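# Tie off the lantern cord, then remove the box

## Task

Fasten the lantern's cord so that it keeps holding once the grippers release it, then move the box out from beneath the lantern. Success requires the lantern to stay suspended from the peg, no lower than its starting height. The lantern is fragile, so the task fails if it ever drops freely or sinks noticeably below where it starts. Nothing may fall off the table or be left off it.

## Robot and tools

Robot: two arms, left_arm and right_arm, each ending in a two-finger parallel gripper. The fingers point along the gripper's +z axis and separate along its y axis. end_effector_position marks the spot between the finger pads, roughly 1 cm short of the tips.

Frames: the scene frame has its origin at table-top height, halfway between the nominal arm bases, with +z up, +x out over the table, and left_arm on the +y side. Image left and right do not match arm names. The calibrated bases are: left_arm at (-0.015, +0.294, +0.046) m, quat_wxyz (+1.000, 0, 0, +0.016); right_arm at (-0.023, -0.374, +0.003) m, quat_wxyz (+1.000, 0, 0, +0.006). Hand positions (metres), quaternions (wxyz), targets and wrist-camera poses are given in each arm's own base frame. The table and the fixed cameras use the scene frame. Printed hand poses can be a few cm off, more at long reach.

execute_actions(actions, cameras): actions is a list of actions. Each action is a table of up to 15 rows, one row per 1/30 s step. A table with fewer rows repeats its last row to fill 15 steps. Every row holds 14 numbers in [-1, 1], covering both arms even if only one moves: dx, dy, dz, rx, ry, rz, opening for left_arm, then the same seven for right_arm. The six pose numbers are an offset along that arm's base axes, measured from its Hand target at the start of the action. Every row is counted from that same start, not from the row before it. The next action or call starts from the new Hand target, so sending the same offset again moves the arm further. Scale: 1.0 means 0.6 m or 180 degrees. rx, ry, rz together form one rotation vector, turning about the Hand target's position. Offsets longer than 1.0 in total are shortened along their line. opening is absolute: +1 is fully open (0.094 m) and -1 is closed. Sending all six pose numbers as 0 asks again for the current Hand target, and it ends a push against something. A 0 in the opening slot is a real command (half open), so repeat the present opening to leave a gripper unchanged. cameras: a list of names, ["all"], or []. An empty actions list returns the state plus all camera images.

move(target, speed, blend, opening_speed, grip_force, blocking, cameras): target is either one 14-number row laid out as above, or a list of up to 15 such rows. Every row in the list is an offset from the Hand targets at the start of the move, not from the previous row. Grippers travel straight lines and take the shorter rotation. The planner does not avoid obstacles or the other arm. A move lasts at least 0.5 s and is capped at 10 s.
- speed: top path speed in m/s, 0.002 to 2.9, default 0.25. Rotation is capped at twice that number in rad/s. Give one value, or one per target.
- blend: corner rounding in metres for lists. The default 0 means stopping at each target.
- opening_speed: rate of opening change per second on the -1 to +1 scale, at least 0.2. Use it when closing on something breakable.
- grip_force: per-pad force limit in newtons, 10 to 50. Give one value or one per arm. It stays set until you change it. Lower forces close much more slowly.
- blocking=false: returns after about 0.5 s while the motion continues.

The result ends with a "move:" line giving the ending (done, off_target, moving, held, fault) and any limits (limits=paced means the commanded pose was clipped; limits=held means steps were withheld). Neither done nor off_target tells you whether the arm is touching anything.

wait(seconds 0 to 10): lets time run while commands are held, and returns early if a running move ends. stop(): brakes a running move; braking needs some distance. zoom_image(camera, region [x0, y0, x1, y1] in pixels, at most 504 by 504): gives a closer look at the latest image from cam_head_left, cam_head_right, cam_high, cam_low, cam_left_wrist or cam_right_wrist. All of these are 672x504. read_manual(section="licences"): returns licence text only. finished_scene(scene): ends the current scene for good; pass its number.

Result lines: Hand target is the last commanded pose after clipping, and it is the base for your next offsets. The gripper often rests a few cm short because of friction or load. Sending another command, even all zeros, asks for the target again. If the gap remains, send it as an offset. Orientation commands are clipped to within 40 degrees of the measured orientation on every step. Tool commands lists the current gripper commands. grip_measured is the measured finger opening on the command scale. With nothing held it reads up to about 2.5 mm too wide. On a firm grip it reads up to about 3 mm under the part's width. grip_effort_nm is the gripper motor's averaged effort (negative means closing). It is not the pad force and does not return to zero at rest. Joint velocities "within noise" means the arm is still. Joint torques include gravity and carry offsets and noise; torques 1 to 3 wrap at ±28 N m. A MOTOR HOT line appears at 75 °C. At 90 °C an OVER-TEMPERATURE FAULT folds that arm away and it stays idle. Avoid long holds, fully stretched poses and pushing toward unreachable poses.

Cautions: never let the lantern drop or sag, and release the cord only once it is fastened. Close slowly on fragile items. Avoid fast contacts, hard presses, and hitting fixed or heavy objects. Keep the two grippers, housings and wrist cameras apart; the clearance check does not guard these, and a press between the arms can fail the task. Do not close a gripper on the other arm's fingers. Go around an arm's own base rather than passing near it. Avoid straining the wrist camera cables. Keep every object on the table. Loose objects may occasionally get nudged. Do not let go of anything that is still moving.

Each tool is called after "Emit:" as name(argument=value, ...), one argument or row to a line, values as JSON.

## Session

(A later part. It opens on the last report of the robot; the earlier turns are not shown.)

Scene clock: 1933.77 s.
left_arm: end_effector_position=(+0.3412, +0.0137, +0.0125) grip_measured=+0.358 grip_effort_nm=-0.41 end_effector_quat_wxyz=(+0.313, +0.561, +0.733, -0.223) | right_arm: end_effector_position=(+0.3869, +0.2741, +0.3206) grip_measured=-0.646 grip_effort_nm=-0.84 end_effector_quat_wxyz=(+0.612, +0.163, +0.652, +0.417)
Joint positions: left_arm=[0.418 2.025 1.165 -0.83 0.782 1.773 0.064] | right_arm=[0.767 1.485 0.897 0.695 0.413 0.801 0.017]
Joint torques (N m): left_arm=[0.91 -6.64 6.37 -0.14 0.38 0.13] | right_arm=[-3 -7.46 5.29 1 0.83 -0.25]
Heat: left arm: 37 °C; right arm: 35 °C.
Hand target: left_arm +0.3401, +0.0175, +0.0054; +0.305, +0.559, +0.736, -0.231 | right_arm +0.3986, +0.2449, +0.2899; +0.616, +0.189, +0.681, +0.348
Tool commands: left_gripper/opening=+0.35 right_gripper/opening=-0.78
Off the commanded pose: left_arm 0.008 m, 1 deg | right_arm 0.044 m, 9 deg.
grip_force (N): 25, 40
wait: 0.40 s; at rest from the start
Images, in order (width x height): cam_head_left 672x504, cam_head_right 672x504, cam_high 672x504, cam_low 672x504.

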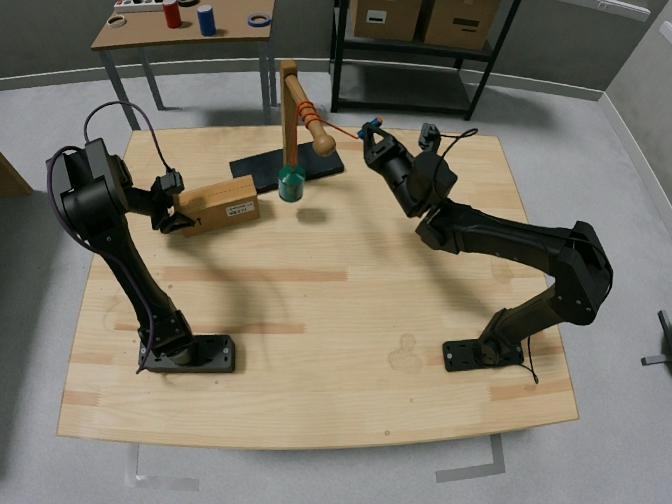

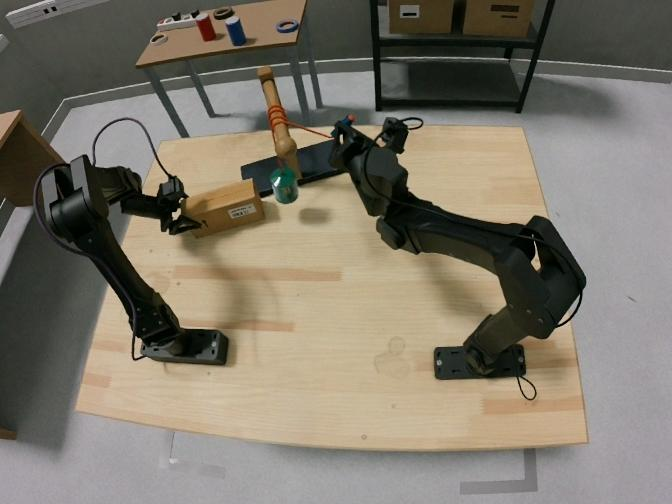

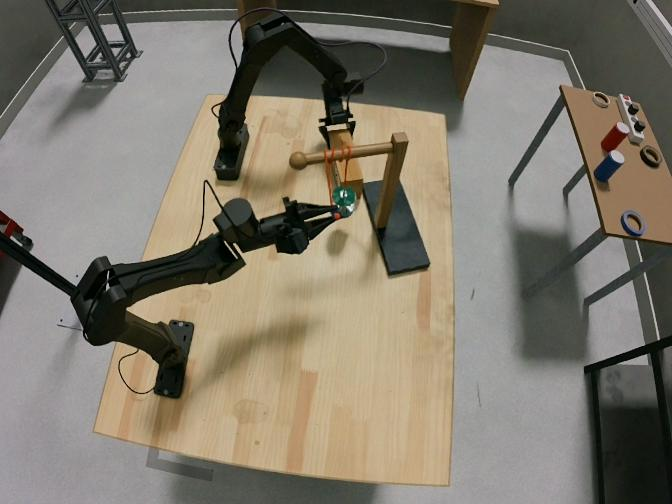

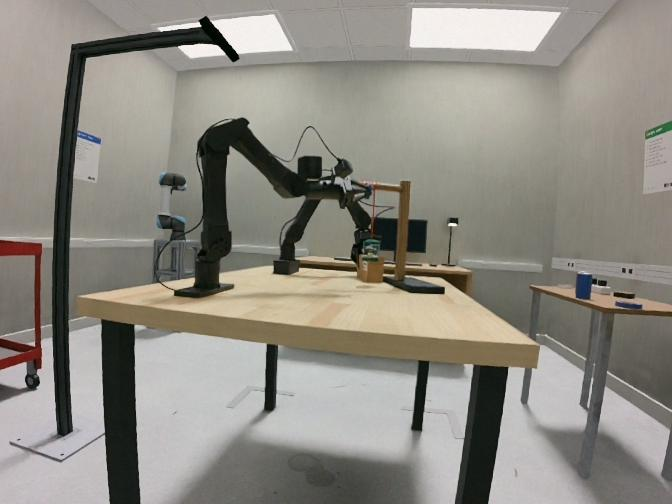

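Emit:
zoom_image(
  camera="cam_low",
  region=[345, 175, 415, 290],
)

Emit:
wait(
  seconds=1.5,
  cameras=["cam_low", "cam_high"],
)

Emit:
zoom_image(
  camera="cam_low",
  region=[345, 175, 415, 290],
)

Emit:
zoom_image(
  camera="cam_high",
  region=[280, 110, 440, 290],
)

Scaled by 4.383 from the camera's 672x504 image, which has a finer 960x720 frame.

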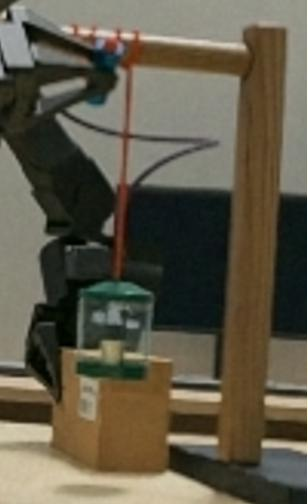

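Scene clock: 1955.80 s.
left_arm: end_effector_position=(+0.3412, +0.0137, +0.0125) grip_measured=+0.358 grip_effort_nm=-0.41 end_effector_quat_wxyz=(+0.313, +0.561, +0.733, -0.223) | right_arm: end_effector_position=(+0.3869, +0.2741, +0.3206) grip_measured=-0.646 grip_effort_nm=-0.84 end_effector_quat_wxyz=(+0.612, +0.163, +0.652, +0.417)
Joint positions: left_arm=[0.418 2.025 1.165 -0.83 0.782 1.773 0.064] | right_arm=[0.767 1.485 0.897 0.695 0.413 0.801 0.017]
Joint torques (N m): left_arm=[0.91 -6.63 6.37 -0.14 0.38 0.14] | right_arm=[-2.91 -7.51 5.2 1.01 0.84 -0.23]
Heat: left arm: 37 °C; right arm: 35 °C.
Hand target: left_arm +0.3401, +0.0175, +0.0054; +0.305, +0.559, +0.736, -0.231 | right_arm +0.3986, +0.2449, +0.2899; +0.616, +0.189, +0.681, +0.348
Tool commands: left_gripper/opening=+0.35 right_gripper/opening=-0.78
Off the commanded pose: left_arm 0.008 m, 1 deg | right_arm 0.044 m, 9 deg.
grip_force (N): 25, 40
wait: 1.50 s; at rest from the start
Images, in order (width x height): cam_high 672x504, cam_low 672x504.

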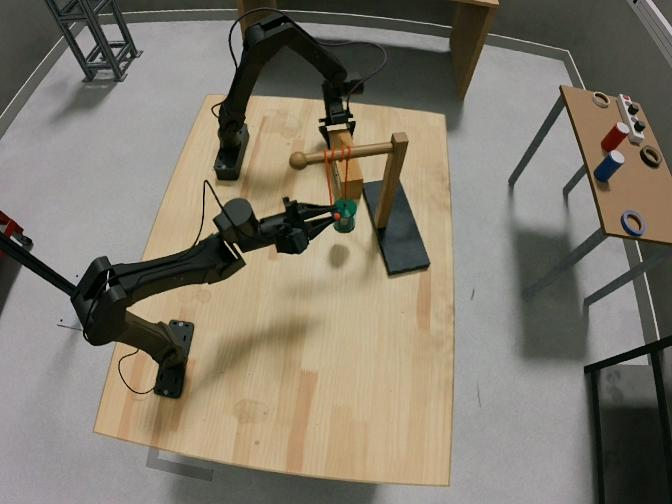

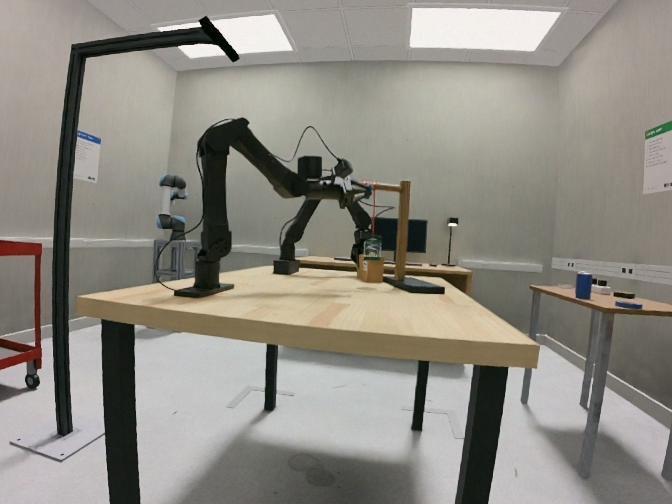

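Scaled by 4.383 from the camera's 672x504 image, which has a finer 960x720 frame.

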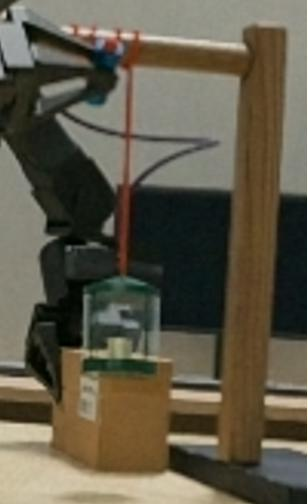

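Scaled by 2.800 from the camera's 672x504 image, which has a finer 960x720 frame.

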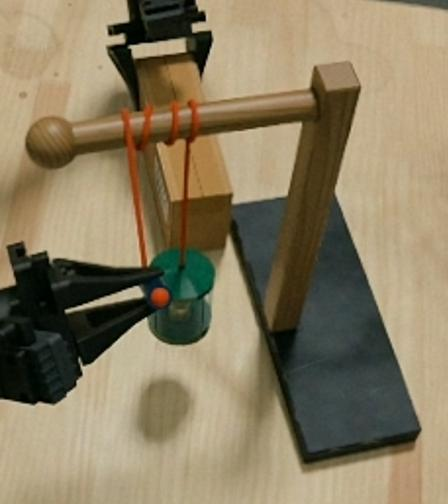

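Emit:
move(
  target=[
    [-0.0230, 0.0801, 0, 0, 0, 0, 0.35, 0, 0, 0, 0, 0, 0, -0.78],
    [-0.0230, 0.0801, 0.0, 0, 0, 0, 1.0, 0, 0, 0, 0, 0, 0, -0.78],
    [-0.0608, 0.2164, 0.1414, 0, 0, 0, 1.0, 0, 0, 0, 0, 0, 0, -0.78],
  ],
  speed=[0.05, 0.05, 0.08],
  cameras=["all"],
)

Emit:
zoom_image(
  camera="cam_low",
  region=[345, 175, 415, 290],
)

Emit:
zoom_image(
  camera="cam_high",
  region=[280, 110, 440, 290],
)

Emit:
zoom_image(
  camera="cam_head_left",
  region=[190, 50, 390, 230],
)

Scene clock: 1981.03 s.
left_arm: end_effector_position=(+0.3016, +0.1462, +0.0827) grip_measured=+0.998 grip_effort_nm=0.14 end_effector_quat_wxyz=(+0.277, +0.529, +0.773, -0.215) | right_arm: end_effector_position=(+0.3869, +0.2741, +0.3206) grip_measured=-0.646 grip_effort_nm=-0.84 end_effector_quat_wxyz=(+0.612, +0.163, +0.652, +0.417)
Joint positions: left_arm=[0.77 2.095 1.603 -1.447 0.629 2.091 0.094] | right_arm=[0.767 1.485 0.897 0.695 0.413 0.801 0.017]
Joint torques (N m): left_arm=[0.16 -10.28 7.21 -0.72 0.48 0.08] | right_arm=[-3 -7.47 5.23 1.05 0.84 -0.23]
Heat: left arm: 37 °C; right arm: 35 °C.
Hand target: left_arm +0.3037, +0.1473, +0.0903; +0.305, +0.559, +0.736, -0.231 | right_arm +0.3986, +0.2449, +0.2899; +0.616, +0.189, +0.681, +0.348
Off the commanded pose: left_arm 0.008 m, 7 deg | right_arm 0.044 m, 9 deg.
joint sent to its limit (left arm) — joint 6 (wrist roll), upper limit. The joint targets are off in orientation, not in position.
grip_force (N): 25, 40
move: off_target (left_arm, right_arm)

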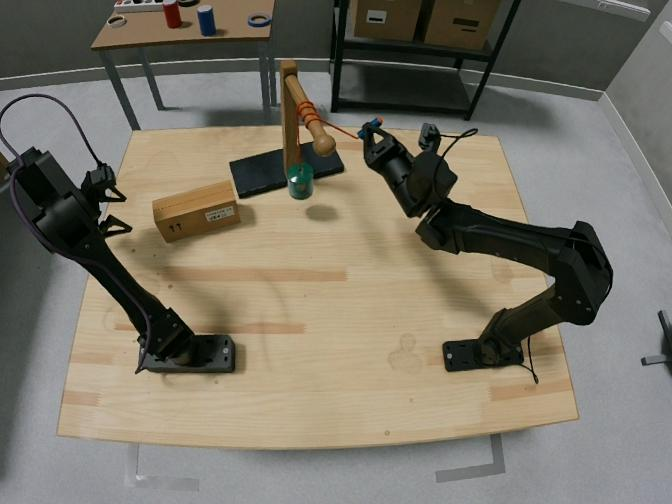

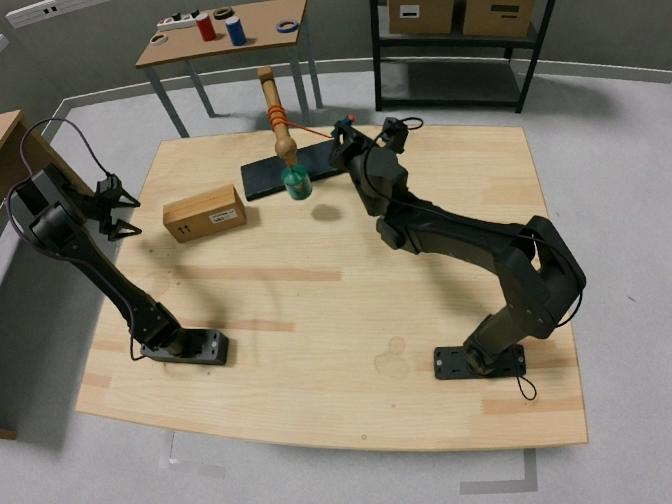

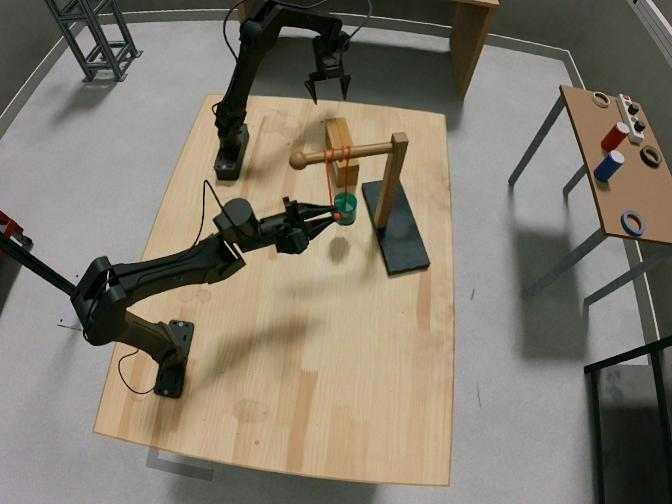

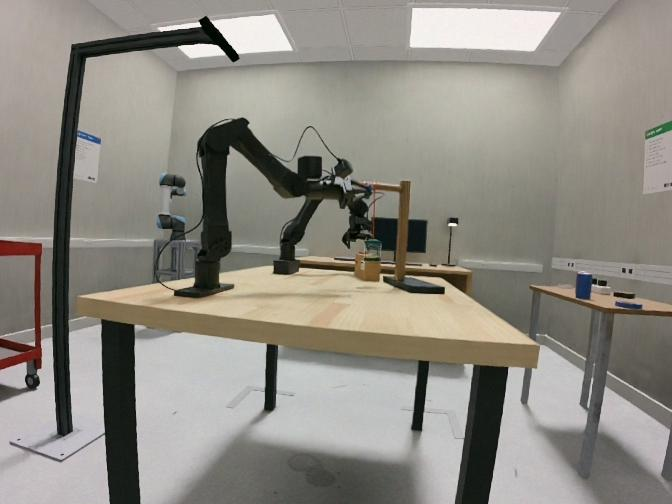

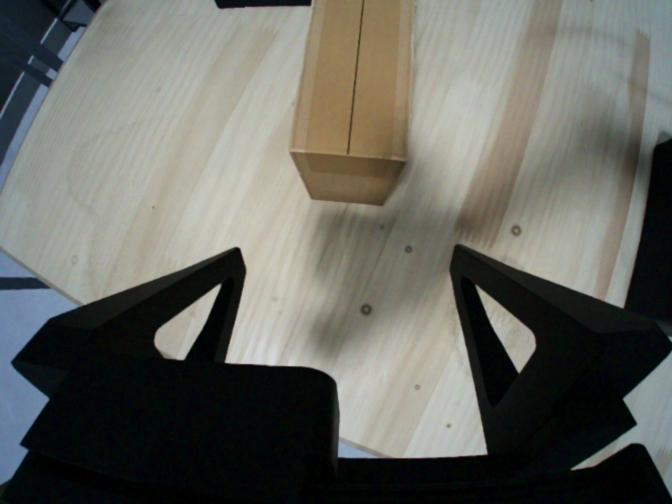

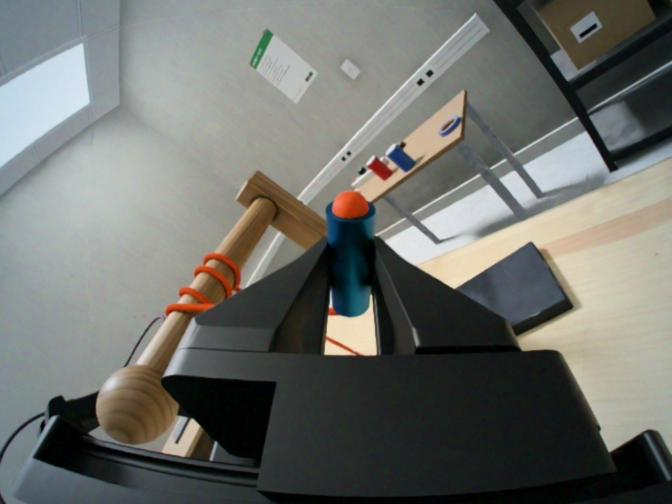

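Scaled by 4.383 from the camera's 672x504 image, which has a finer 960x720 frame.

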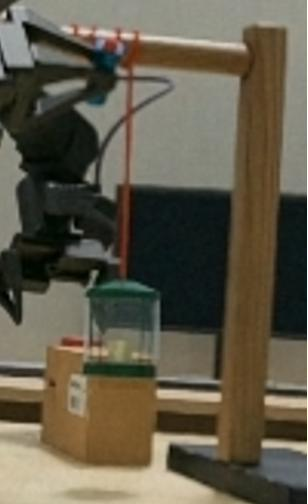

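Scaled by 2.800 from the camera's 672x504 image, which has a finer 960x720 frame.

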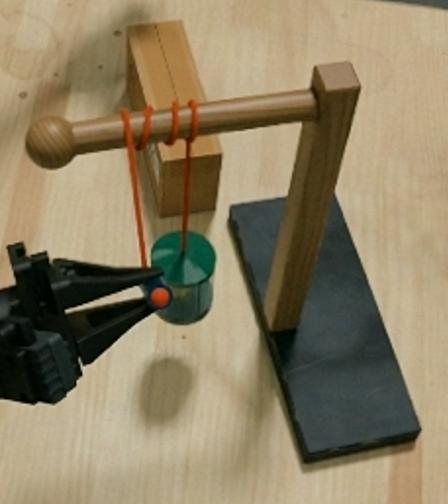

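Scaled by 2.520 from the camera's 672x504 image, which has a finer 960x720 frame.

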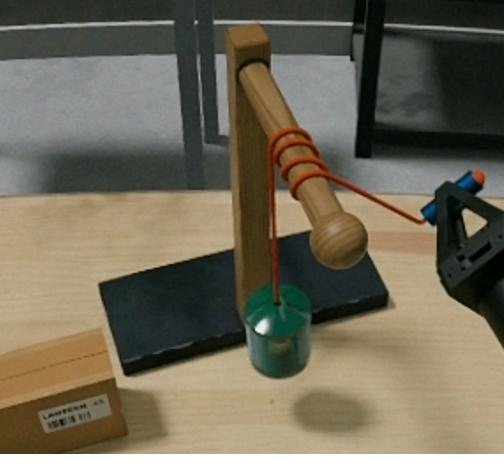

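Emit:
move(
  target=[
    [0, -0.05, 0.1333, 0, 0, 0, 1.0, 0, 0, 0, 0, 0, 0, -0.78],
    [0.0872, -0.5488, 0.1228, 0, 0, 0, 1.0, 0, 0, 0, 0, 0, 0, -0.78],
  ],
  speed=0.15,
  blend=0.03,
  cameras=["cam_low", "cam_high", "cam_left_wrist", "cam_head_left"],
)

Emit:
zoom_image(
  camera="cam_low",
  region=[345, 175, 415, 290],
)

Emit:
zoom_image(
  camera="cam_high",
  region=[280, 110, 440, 290],
)

Scene clock: 2007.67 s.
left_arm: end_effector_position=(+0.3572, -0.1821, +0.1582) grip_measured=+0.998 grip_effort_nm=0.14 end_effector_quat_wxyz=(+0.293, +0.560, +0.739, -0.233) | right_arm: end_effector_position=(+0.3869, +0.2741, +0.3206) grip_measured=-0.646 grip_effort_nm=-0.84 end_effector_quat_wxyz=(+0.612, +0.163, +0.652, +0.417)
Joint positions: left_arm=[-0.187 1.703 1.354 -0.835 0.68 0.97 0.094] | right_arm=[0.767 1.485 0.897 0.695 0.413 0.801 0.017]
Joint velocities: left_arm=[within noise] | right_arm=[-0.032 0.002 -0.012 0.051 0.051 -0.154 -0.001]
Joint torques (N m): left_arm=[0.28 -9.95 5.01 1.28 0.47 -0.08] | right_arm=[-2.99 -7.51 5.29 1.01 0.83 -0.24]
Heat: left arm: 38 °C; right arm: 35 °C.
Hand target: left_arm +0.3558, -0.1821, +0.1639; +0.305, +0.559, +0.735, -0.231 | right_arm +0.3986, +0.2449, +0.2899; +0.616, +0.189, +0.681, +0.348
Off the commanded pose: left_arm 0.006 m, 1 deg | right_arm 0.044 m, 9 deg.
grip_force (N): 25, 40
move: off_target (right_arm)
Images, in order (width x height): cam_head_left 672x504, cam_high 672x504, cam_low 672x504, cam_left_wrist 672x504.

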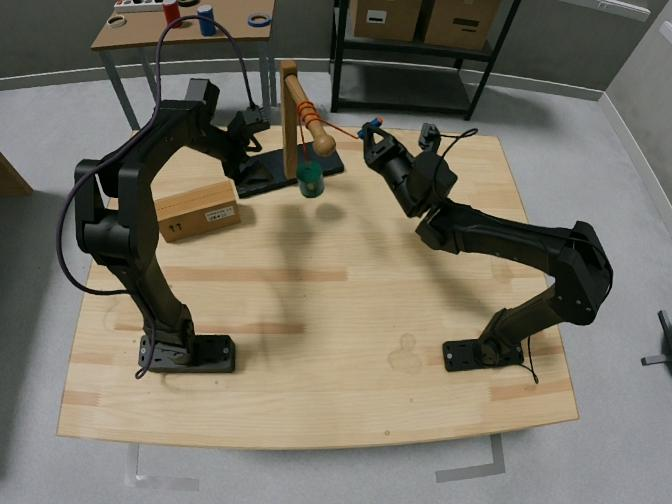

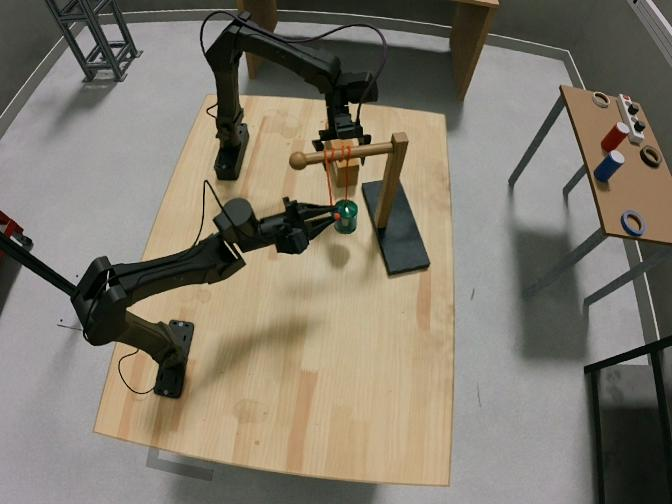

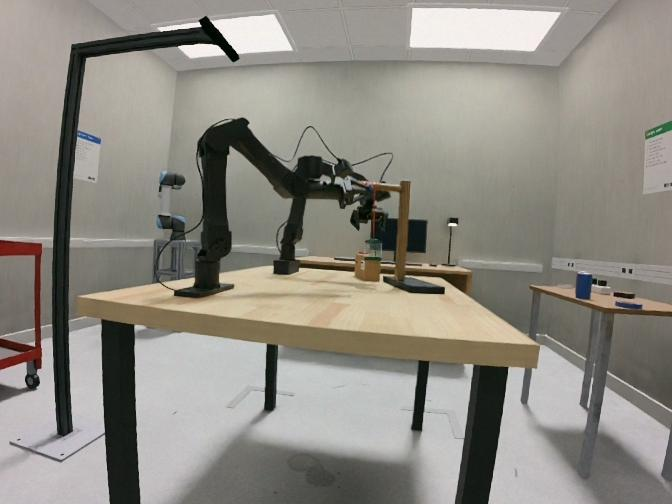

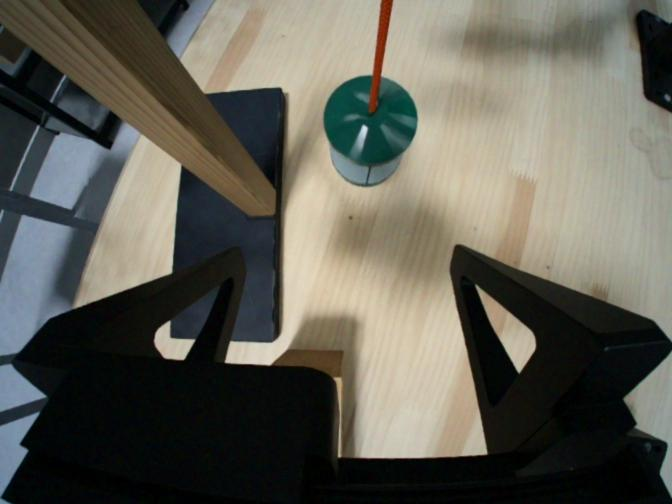

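Scaled by 4.383 from the camera's 672x504 image, which has a finer 960x720 frame.

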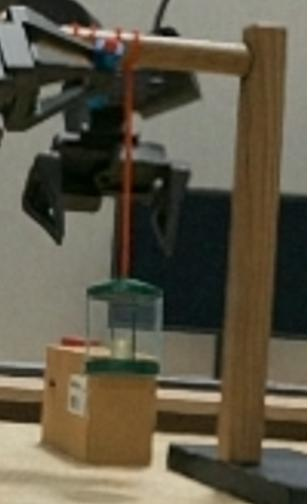

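Scaled by 2.800 from the camera's 672x504 image, which has a finer 960x720 frame.

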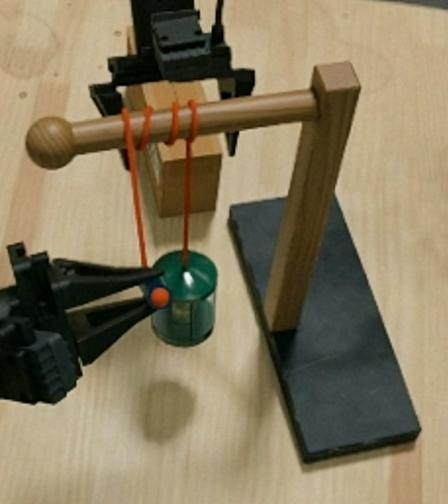

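Emit:
zoom_image(
  camera="cam_low",
  region=[345, 230, 395, 290],
)

Scaled by 8.400 from the camera's 672x504 image, which has a finer 960x720 frame.

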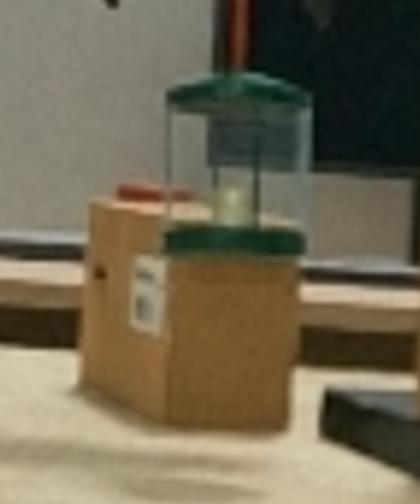

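Emit:
move(
  target=[-0.0280, 0.0342, -0.0798, -0.1607, -0.0440, 0.0027, 1.0, 0, 0, 0, 0, 0, 0, -0.78],
  speed=0.15,
  cameras=["cam_low", "cam_high", "cam_left_wrist", "cam_head_left"],
)

Emit:
zoom_image(
  camera="cam_high",
  region=[280, 110, 440, 290],
)

Scene clock: 2039.20 s.
left_arm: end_effector_position=(+0.3431, -0.1613, +0.1229) grip_measured=+0.998 grip_effort_nm=0.14 end_effector_quat_wxyz=(+0.489, +0.482, +0.635, -0.354) | right_arm: end_effector_position=(+0.3869, +0.2741, +0.3206) grip_measured=-0.646 grip_effort_nm=-0.84 end_effector_quat_wxyz=(+0.612, +0.163, +0.652, +0.417)
Joint positions: left_arm=[0.013 1.677 0.752 0.134 1.181 0.774 0.094] | right_arm=[0.767 1.485 0.897 0.695 0.413 0.801 0.017]
Joint torques (N m): left_arm=[0.46 -5.24 4.52 1.59 0.66 -0.05] | right_arm=[-2.99 -7.53 5.27 1.03 0.85 -0.23]
Heat: left arm: 39 °C; right arm: 35 °C.
Hand target: left_arm +0.3392, -0.1615, +0.1160; +0.485, +0.477, +0.634, -0.367 | right_arm +0.3986, +0.2449, +0.2899; +0.616, +0.189, +0.681, +0.348
Off the commanded pose: left_arm 0.008 m, 2 deg | right_arm 0.044 m, 9 deg.
grip_force (N): 25, 40
move: off_target (right_arm)
Images, in order (width x height): cam_head_left 672x504, cam_high 672x504, cam_low 672x504, cam_left_wrist 672x504.

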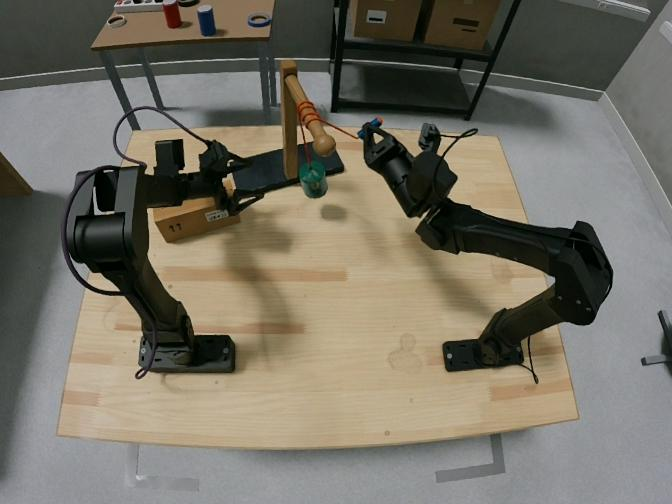

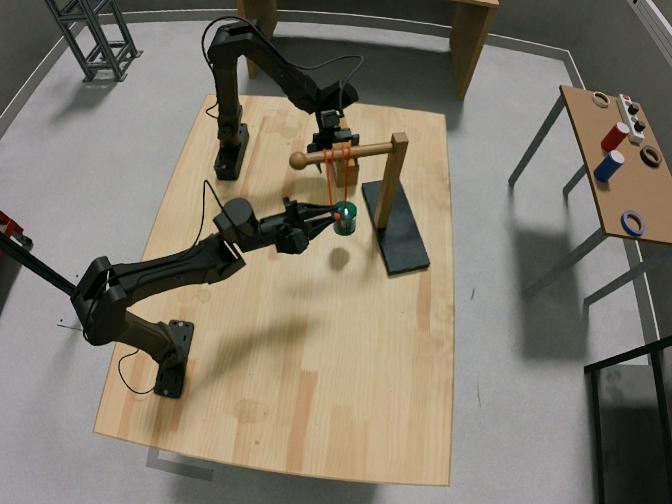

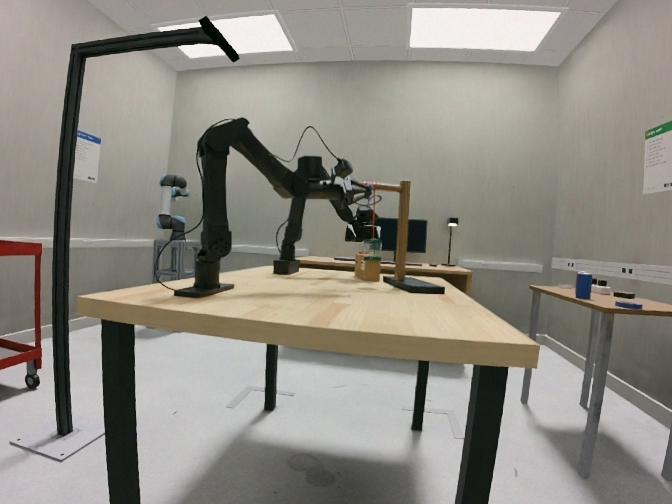

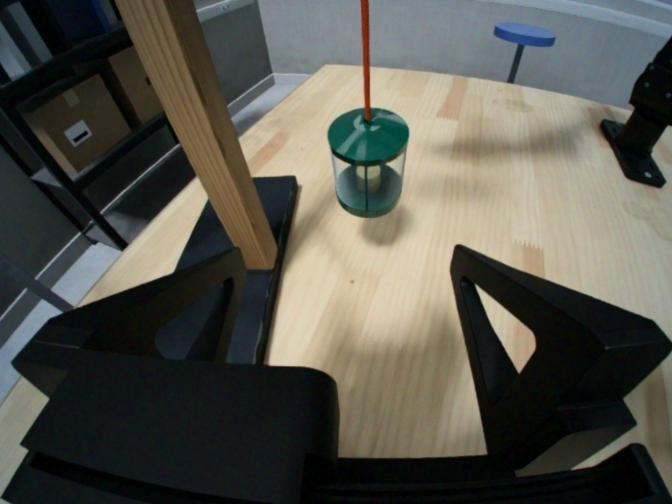

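Scaled by 2.800 from the camera's 672x504 image, which has a finer 960x720 frame.

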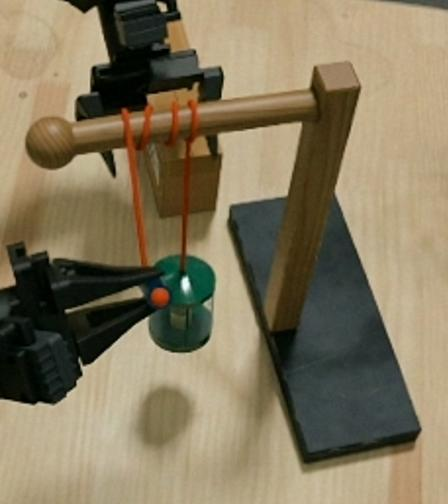

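Emit:
move(
  target=[
    [-0.0163, -0.0048, -0.0200, 0, 0, 0, 1.0, 0, 0, 0, 0, 0, 0, -0.78],
    [0.0405, -0.1955, -0.0683, 0, 0, 0, 1.0, 0, 0, 0, 0, 0, 0, -0.78],
  ],
  speed=0.07,
  blend=0.01,
  cameras=["cam_low", "cam_high", "cam_left_wrist", "cam_head_left"],
)

Emit:
zoom_image(
  camera="cam_high",
  region=[280, 110, 440, 290],
)

Emit:
zoom_image(
  camera="cam_head_left",
  region=[190, 50, 390, 230],
)

Scene clock: 2072.07 s.
left_arm: end_effector_position=(+0.3569, -0.2759, +0.0774) grip_measured=+0.998 grip_effort_nm=0.14 end_effector_quat_wxyz=(+0.481, +0.477, +0.636, -0.369) | right_arm: end_effector_position=(+0.3869, +0.2741, +0.3206) grip_measured=-0.646 grip_effort_nm=-0.84 end_effector_quat_wxyz=(+0.612, +0.163, +0.652, +0.417)
Joint positions: left_arm=[-0.34 1.964 0.759 0.76 0.909 0.349 0.094] | right_arm=[0.767 1.485 0.897 0.695 0.413 0.801 0.017]
Joint torques (N m): left_arm=[-0.25 -6.54 6.6 2.01 0.17 -0.05] | right_arm=[-3 -7.53 5.27 1 0.85 -0.22]
Heat: left arm: 36 °C; right arm: 35 °C.
Hand target: left_arm +0.3634, -0.2788, +0.0750; +0.485, +0.477, +0.634, -0.367 | right_arm +0.3986, +0.2449, +0.2899; +0.616, +0.189, +0.681, +0.348
Off the commanded pose: left_arm 0.008 m, 1 deg | right_arm 0.044 m, 9 deg.
grip_force (N): 25, 40
move: off_target (right_arm); blend cut to 0.0079 m at target 1
Images, in order (width x height): cam_head_left 672x504, cam_high 672x504, cam_low 672x504, cam_left_wrist 672x504.

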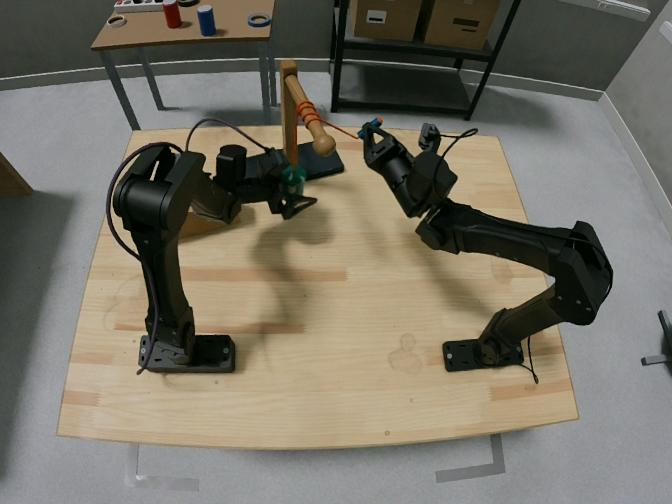

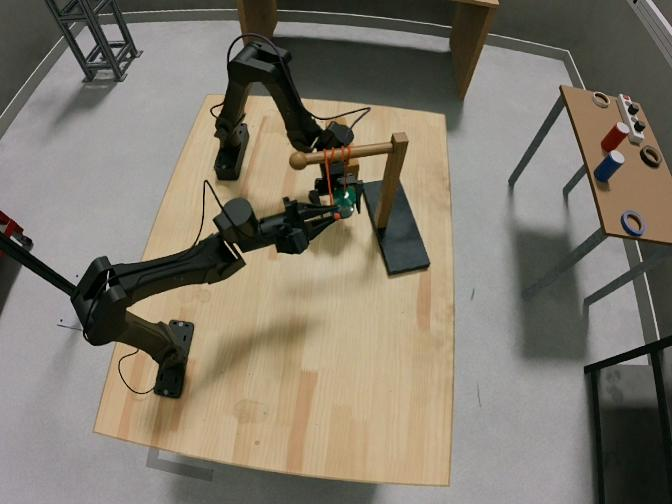

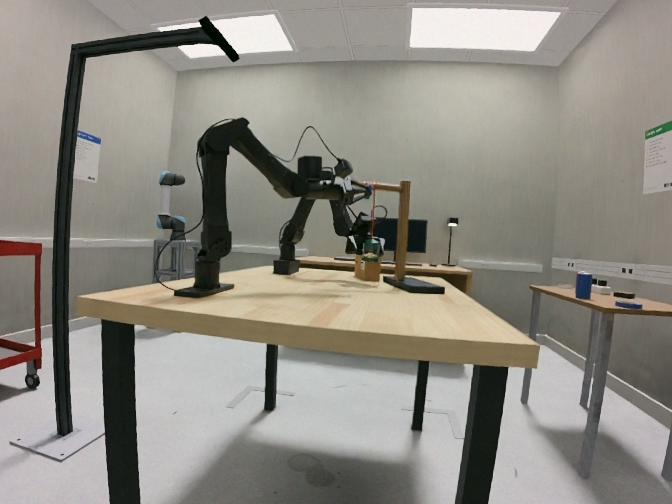

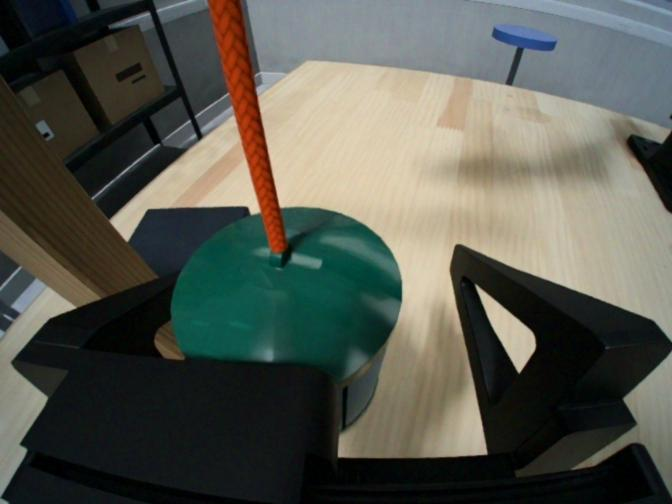

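Scaled by 2.800 from the camera's 672x504 image, which has a finer 960x720 frame.

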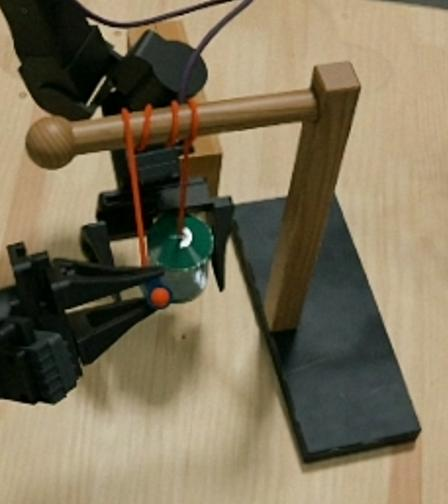

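Scaled by 2.520 from the camera's 672x504 image, which has a finer 960x720 frame.

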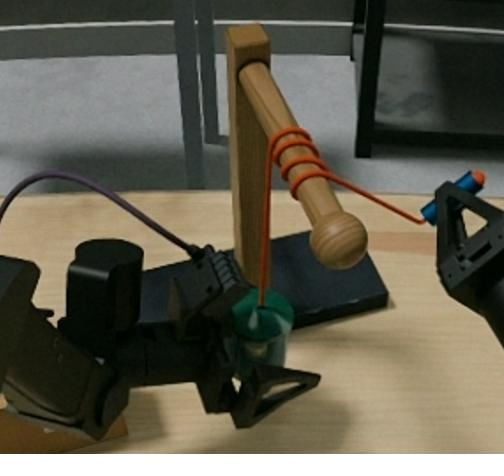

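Emit:
move(
  target=[0.0235, 0.0070, 0.005, 0, 0, 0, 1.0, 0, 0, 0, 0, 0, 0, -0.78],
  speed=0.06,
  cameras=["cam_left_wrist"],
)

Emit:
wait(
  seconds=2,
  cameras=["cam_left_wrist", "cam_head_left", "cam_low"],
)

Scene clock: 2107.63 s.
left_arm: end_effector_position=(+0.3749, -0.2742, +0.0867) grip_measured=+0.998 grip_effort_nm=0.14 end_effector_quat_wxyz=(+0.496, +0.475, +0.630, -0.362) | right_arm: end_effector_position=(+0.3869, +0.2741, +0.3206) grip_measured=-0.646 grip_effort_nm=-0.84 end_effector_quat_wxyz=(+0.612, +0.163, +0.652, +0.417)
Joint positions: left_arm=[-0.321 1.98 0.816 0.75 0.913 0.35 0.094] | right_arm=[0.767 1.485 0.897 0.695 0.413 0.801 0.017]
Joint torques (N m): left_arm=[0.43 -6.68 6.78 1.6 0.36 0.09] | right_arm=[-2.96 -7.49 5.31 1.03 0.86 -0.23]
Heat: left arm: 35 °C; right arm: 35 °C.
Hand target: left_arm +0.3775, -0.2746, +0.0780; +0.485, +0.477, +0.634, -0.367 | right_arm +0.3986, +0.2449, +0.2899; +0.616, +0.189, +0.681, +0.348
Off the commanded pose: left_arm 0.009 m, 1 deg | right_arm 0.044 m, 9 deg.
grip_force (N): 25, 40
move: off_target (right_arm)
Images, in order (width x height): cam_left_wrist 672x504.

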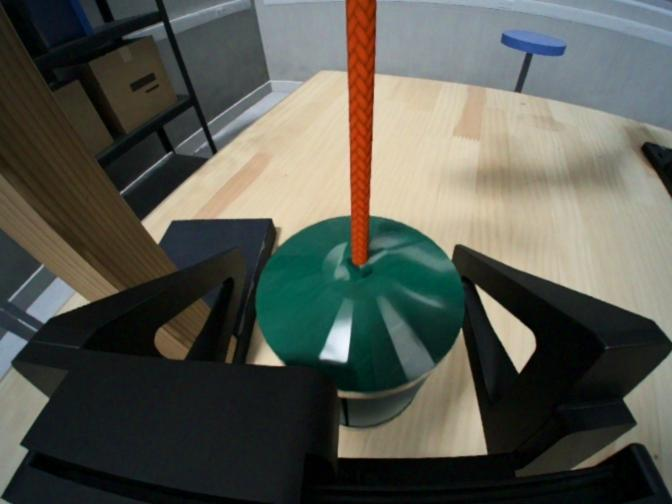

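Scene clock: 2109.63 s.
left_arm: end_effector_position=(+0.3748, -0.2742, +0.0867) grip_measured=+0.998 grip_effort_nm=0.14 end_effector_quat_wxyz=(+0.496, +0.475, +0.630, -0.362) | right_arm: end_effector_position=(+0.3869, +0.2741, +0.3206) grip_measured=-0.646 grip_effort_nm=-0.84 end_effector_quat_wxyz=(+0.612, +0.163, +0.652, +0.417)
Joint positions: left_arm=[-0.321 1.98 0.816 0.75 0.914 0.35 0.094] | right_arm=[0.767 1.485 0.897 0.695 0.413 0.801 0.017]
Joint torques (N m): left_arm=[0.47 -6.75 6.78 1.59 0.35 0.1] | right_arm=[-2.93 -7.49 5.31 1.02 0.85 -0.24]
Heat: left arm: 35 °C; right arm: 35 °C.
Hand target: left_arm +0.3775, -0.2746, +0.0780; +0.485, +0.477, +0.634, -0.367 | right_arm +0.3986, +0.2449, +0.2899; +0.616, +0.189, +0.681, +0.348
Tool commands: left_gripper/opening=+1.0 right_gripper/opening=-0.78
Off the commanded pose: left_arm 0.009 m, 1 deg | right_arm 0.044 m, 9 deg.
grip_force (N): 25, 40
wait: 2.00 s; at rest by 0.17 s
Images, in order (width x height): cam_head_left 672x504, cam_low 672x504, cam_left_wrist 672x504.

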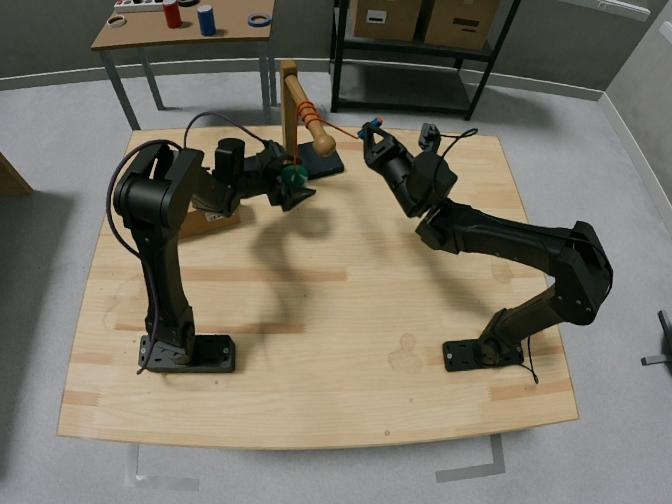

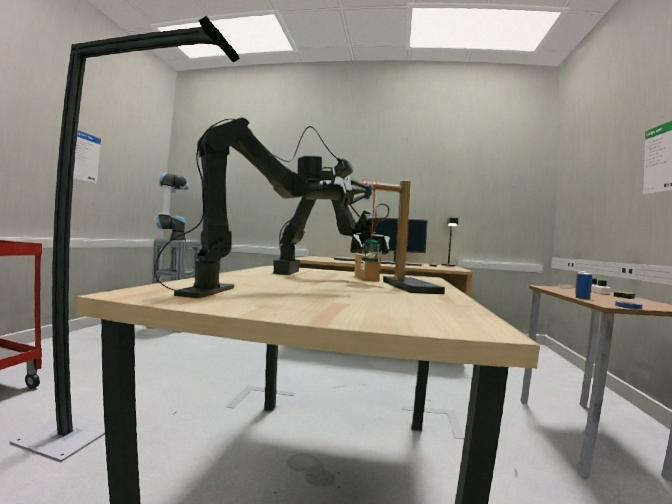

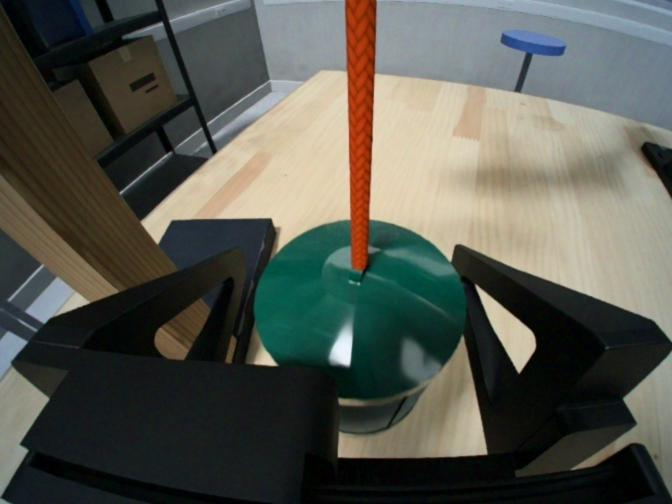

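Emit:
move(
  target=[-0.0150, 0.0308, -0.004, 0, 0, 0, 1.0, 0, 0, 0, 0, 0, 0, -0.78],
  speed=0.06,
  cameras=["cam_left_wrist"],
)

Scene clock: 2133.13 s.
left_arm: end_effector_position=(+0.3745, -0.2581, +0.0816) grip_measured=+0.998 grip_effort_nm=0.14 end_effector_quat_wxyz=(+0.496, +0.475, +0.630, -0.361) | right_arm: end_effector_position=(+0.3869, +0.2741, +0.3206) grip_measured=-0.646 grip_effort_nm=-0.84 end_effector_quat_wxyz=(+0.612, +0.163, +0.652, +0.417)
Joint positions: left_arm=[-0.277 1.98 0.794 0.747 0.953 0.383 0.094] | right_arm=[0.767 1.485 0.897 0.695 0.413 0.801 0.017]
Joint torques (N m): left_arm=[0.42 -8.8 3.9 1.57 0.39 0.1] | right_arm=[-2.99 -7.43 5.26 1.02 0.83 -0.23]
Heat: left arm: 36 °C; right arm: 35 °C.
Hand target: left_arm +0.3684, -0.2562, +0.0756; +0.485, +0.477, +0.634, -0.367 | right_arm +0.3986, +0.2449, +0.2899; +0.616, +0.189, +0.681, +0.348
Off the commanded pose: left_arm 0.009 m, 1 deg | right_arm 0.044 m, 9 deg.
grip_force (N): 25, 40
move: off_target (right_arm)
Images, in order (width x height): cam_left_wrist 672x504.

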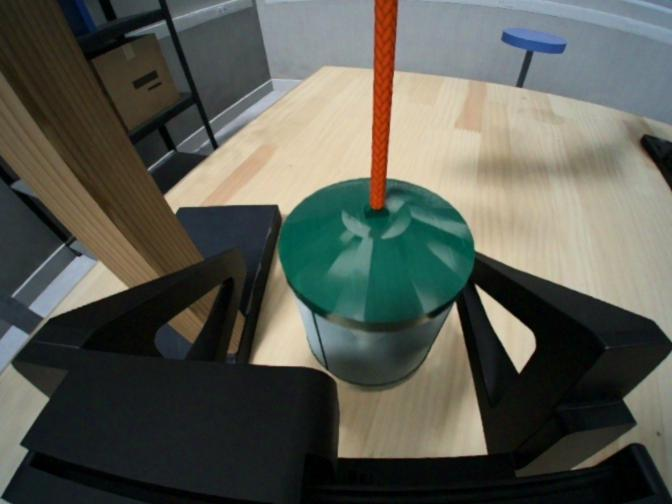

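Emit:
move(
  target=[
    [-0.0140, -0.0041, -0.003, 0, 0, 0, 1.0, 0, 0, 0, 0, 0, 0, -0.78],
    [-0.0140, -0.0041, -0.003, 0, 0, 0, 0.05, 0, 0, 0, 0, 0, 0, -0.78],
  ],
  speed=0.05,
  grip_force=[12, 40],
  cameras=["cam_left_wrist", "cam_head_left"],
)

Scene clock: 2155.93 s.
left_arm: end_effector_position=(+0.3637, -0.2574, +0.0714) grip_measured=+0.331 grip_effort_nm=-0.13 end_effector_quat_wxyz=(+0.483, +0.474, +0.639, -0.367) | right_arm: end_effector_position=(+0.3869, +0.2741, +0.3206) grip_measured=-0.646 grip_effort_nm=-0.84 end_effector_quat_wxyz=(+0.612, +0.163, +0.652, +0.417)
Joint positions: left_arm=[-0.282 1.98 0.76 0.747 0.953 0.384 0.063] | right_arm=[0.767 1.485 0.897 0.695 0.413 0.801 0.017]
Joint velocities: left_arm=[-0.012 0.027 0.017 -0.051 -0.022 0.007 -0.007] | right_arm=[within noise]
Joint torques (N m): left_arm=[-0.46 -9.54 3.74 1.91 0.24 -0.01] | right_arm=[-2.97 -7.51 5.23 1.04 0.83 -0.24]
Heat: left arm: 37 °C; right arm: 35 °C.
Hand target: left_arm +0.3601, -0.2586, +0.0738; +0.485, +0.477, +0.634, -0.367 | right_arm +0.3986, +0.2449, +0.2899; +0.616, +0.189, +0.681, +0.348
Off the commanded pose: left_arm 0.005 m, 1 deg | right_arm 0.044 m, 9 deg.
grip_force (N): 12, 40
move: moving (left_arm; no rest 5 s after target 2's new opening was sent), off_target (right_arm)
Images, in order (width x height): cam_head_left 672x504, cam_left_wrist 672x504.

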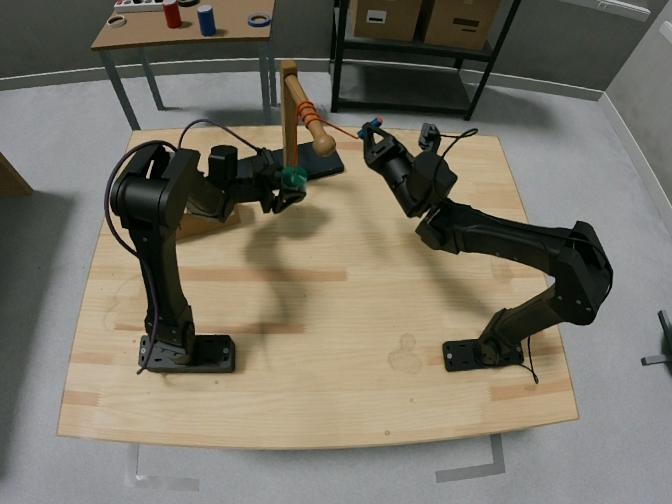

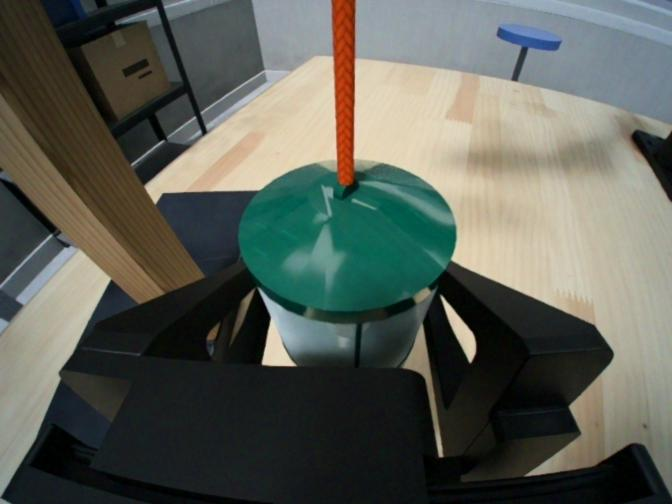

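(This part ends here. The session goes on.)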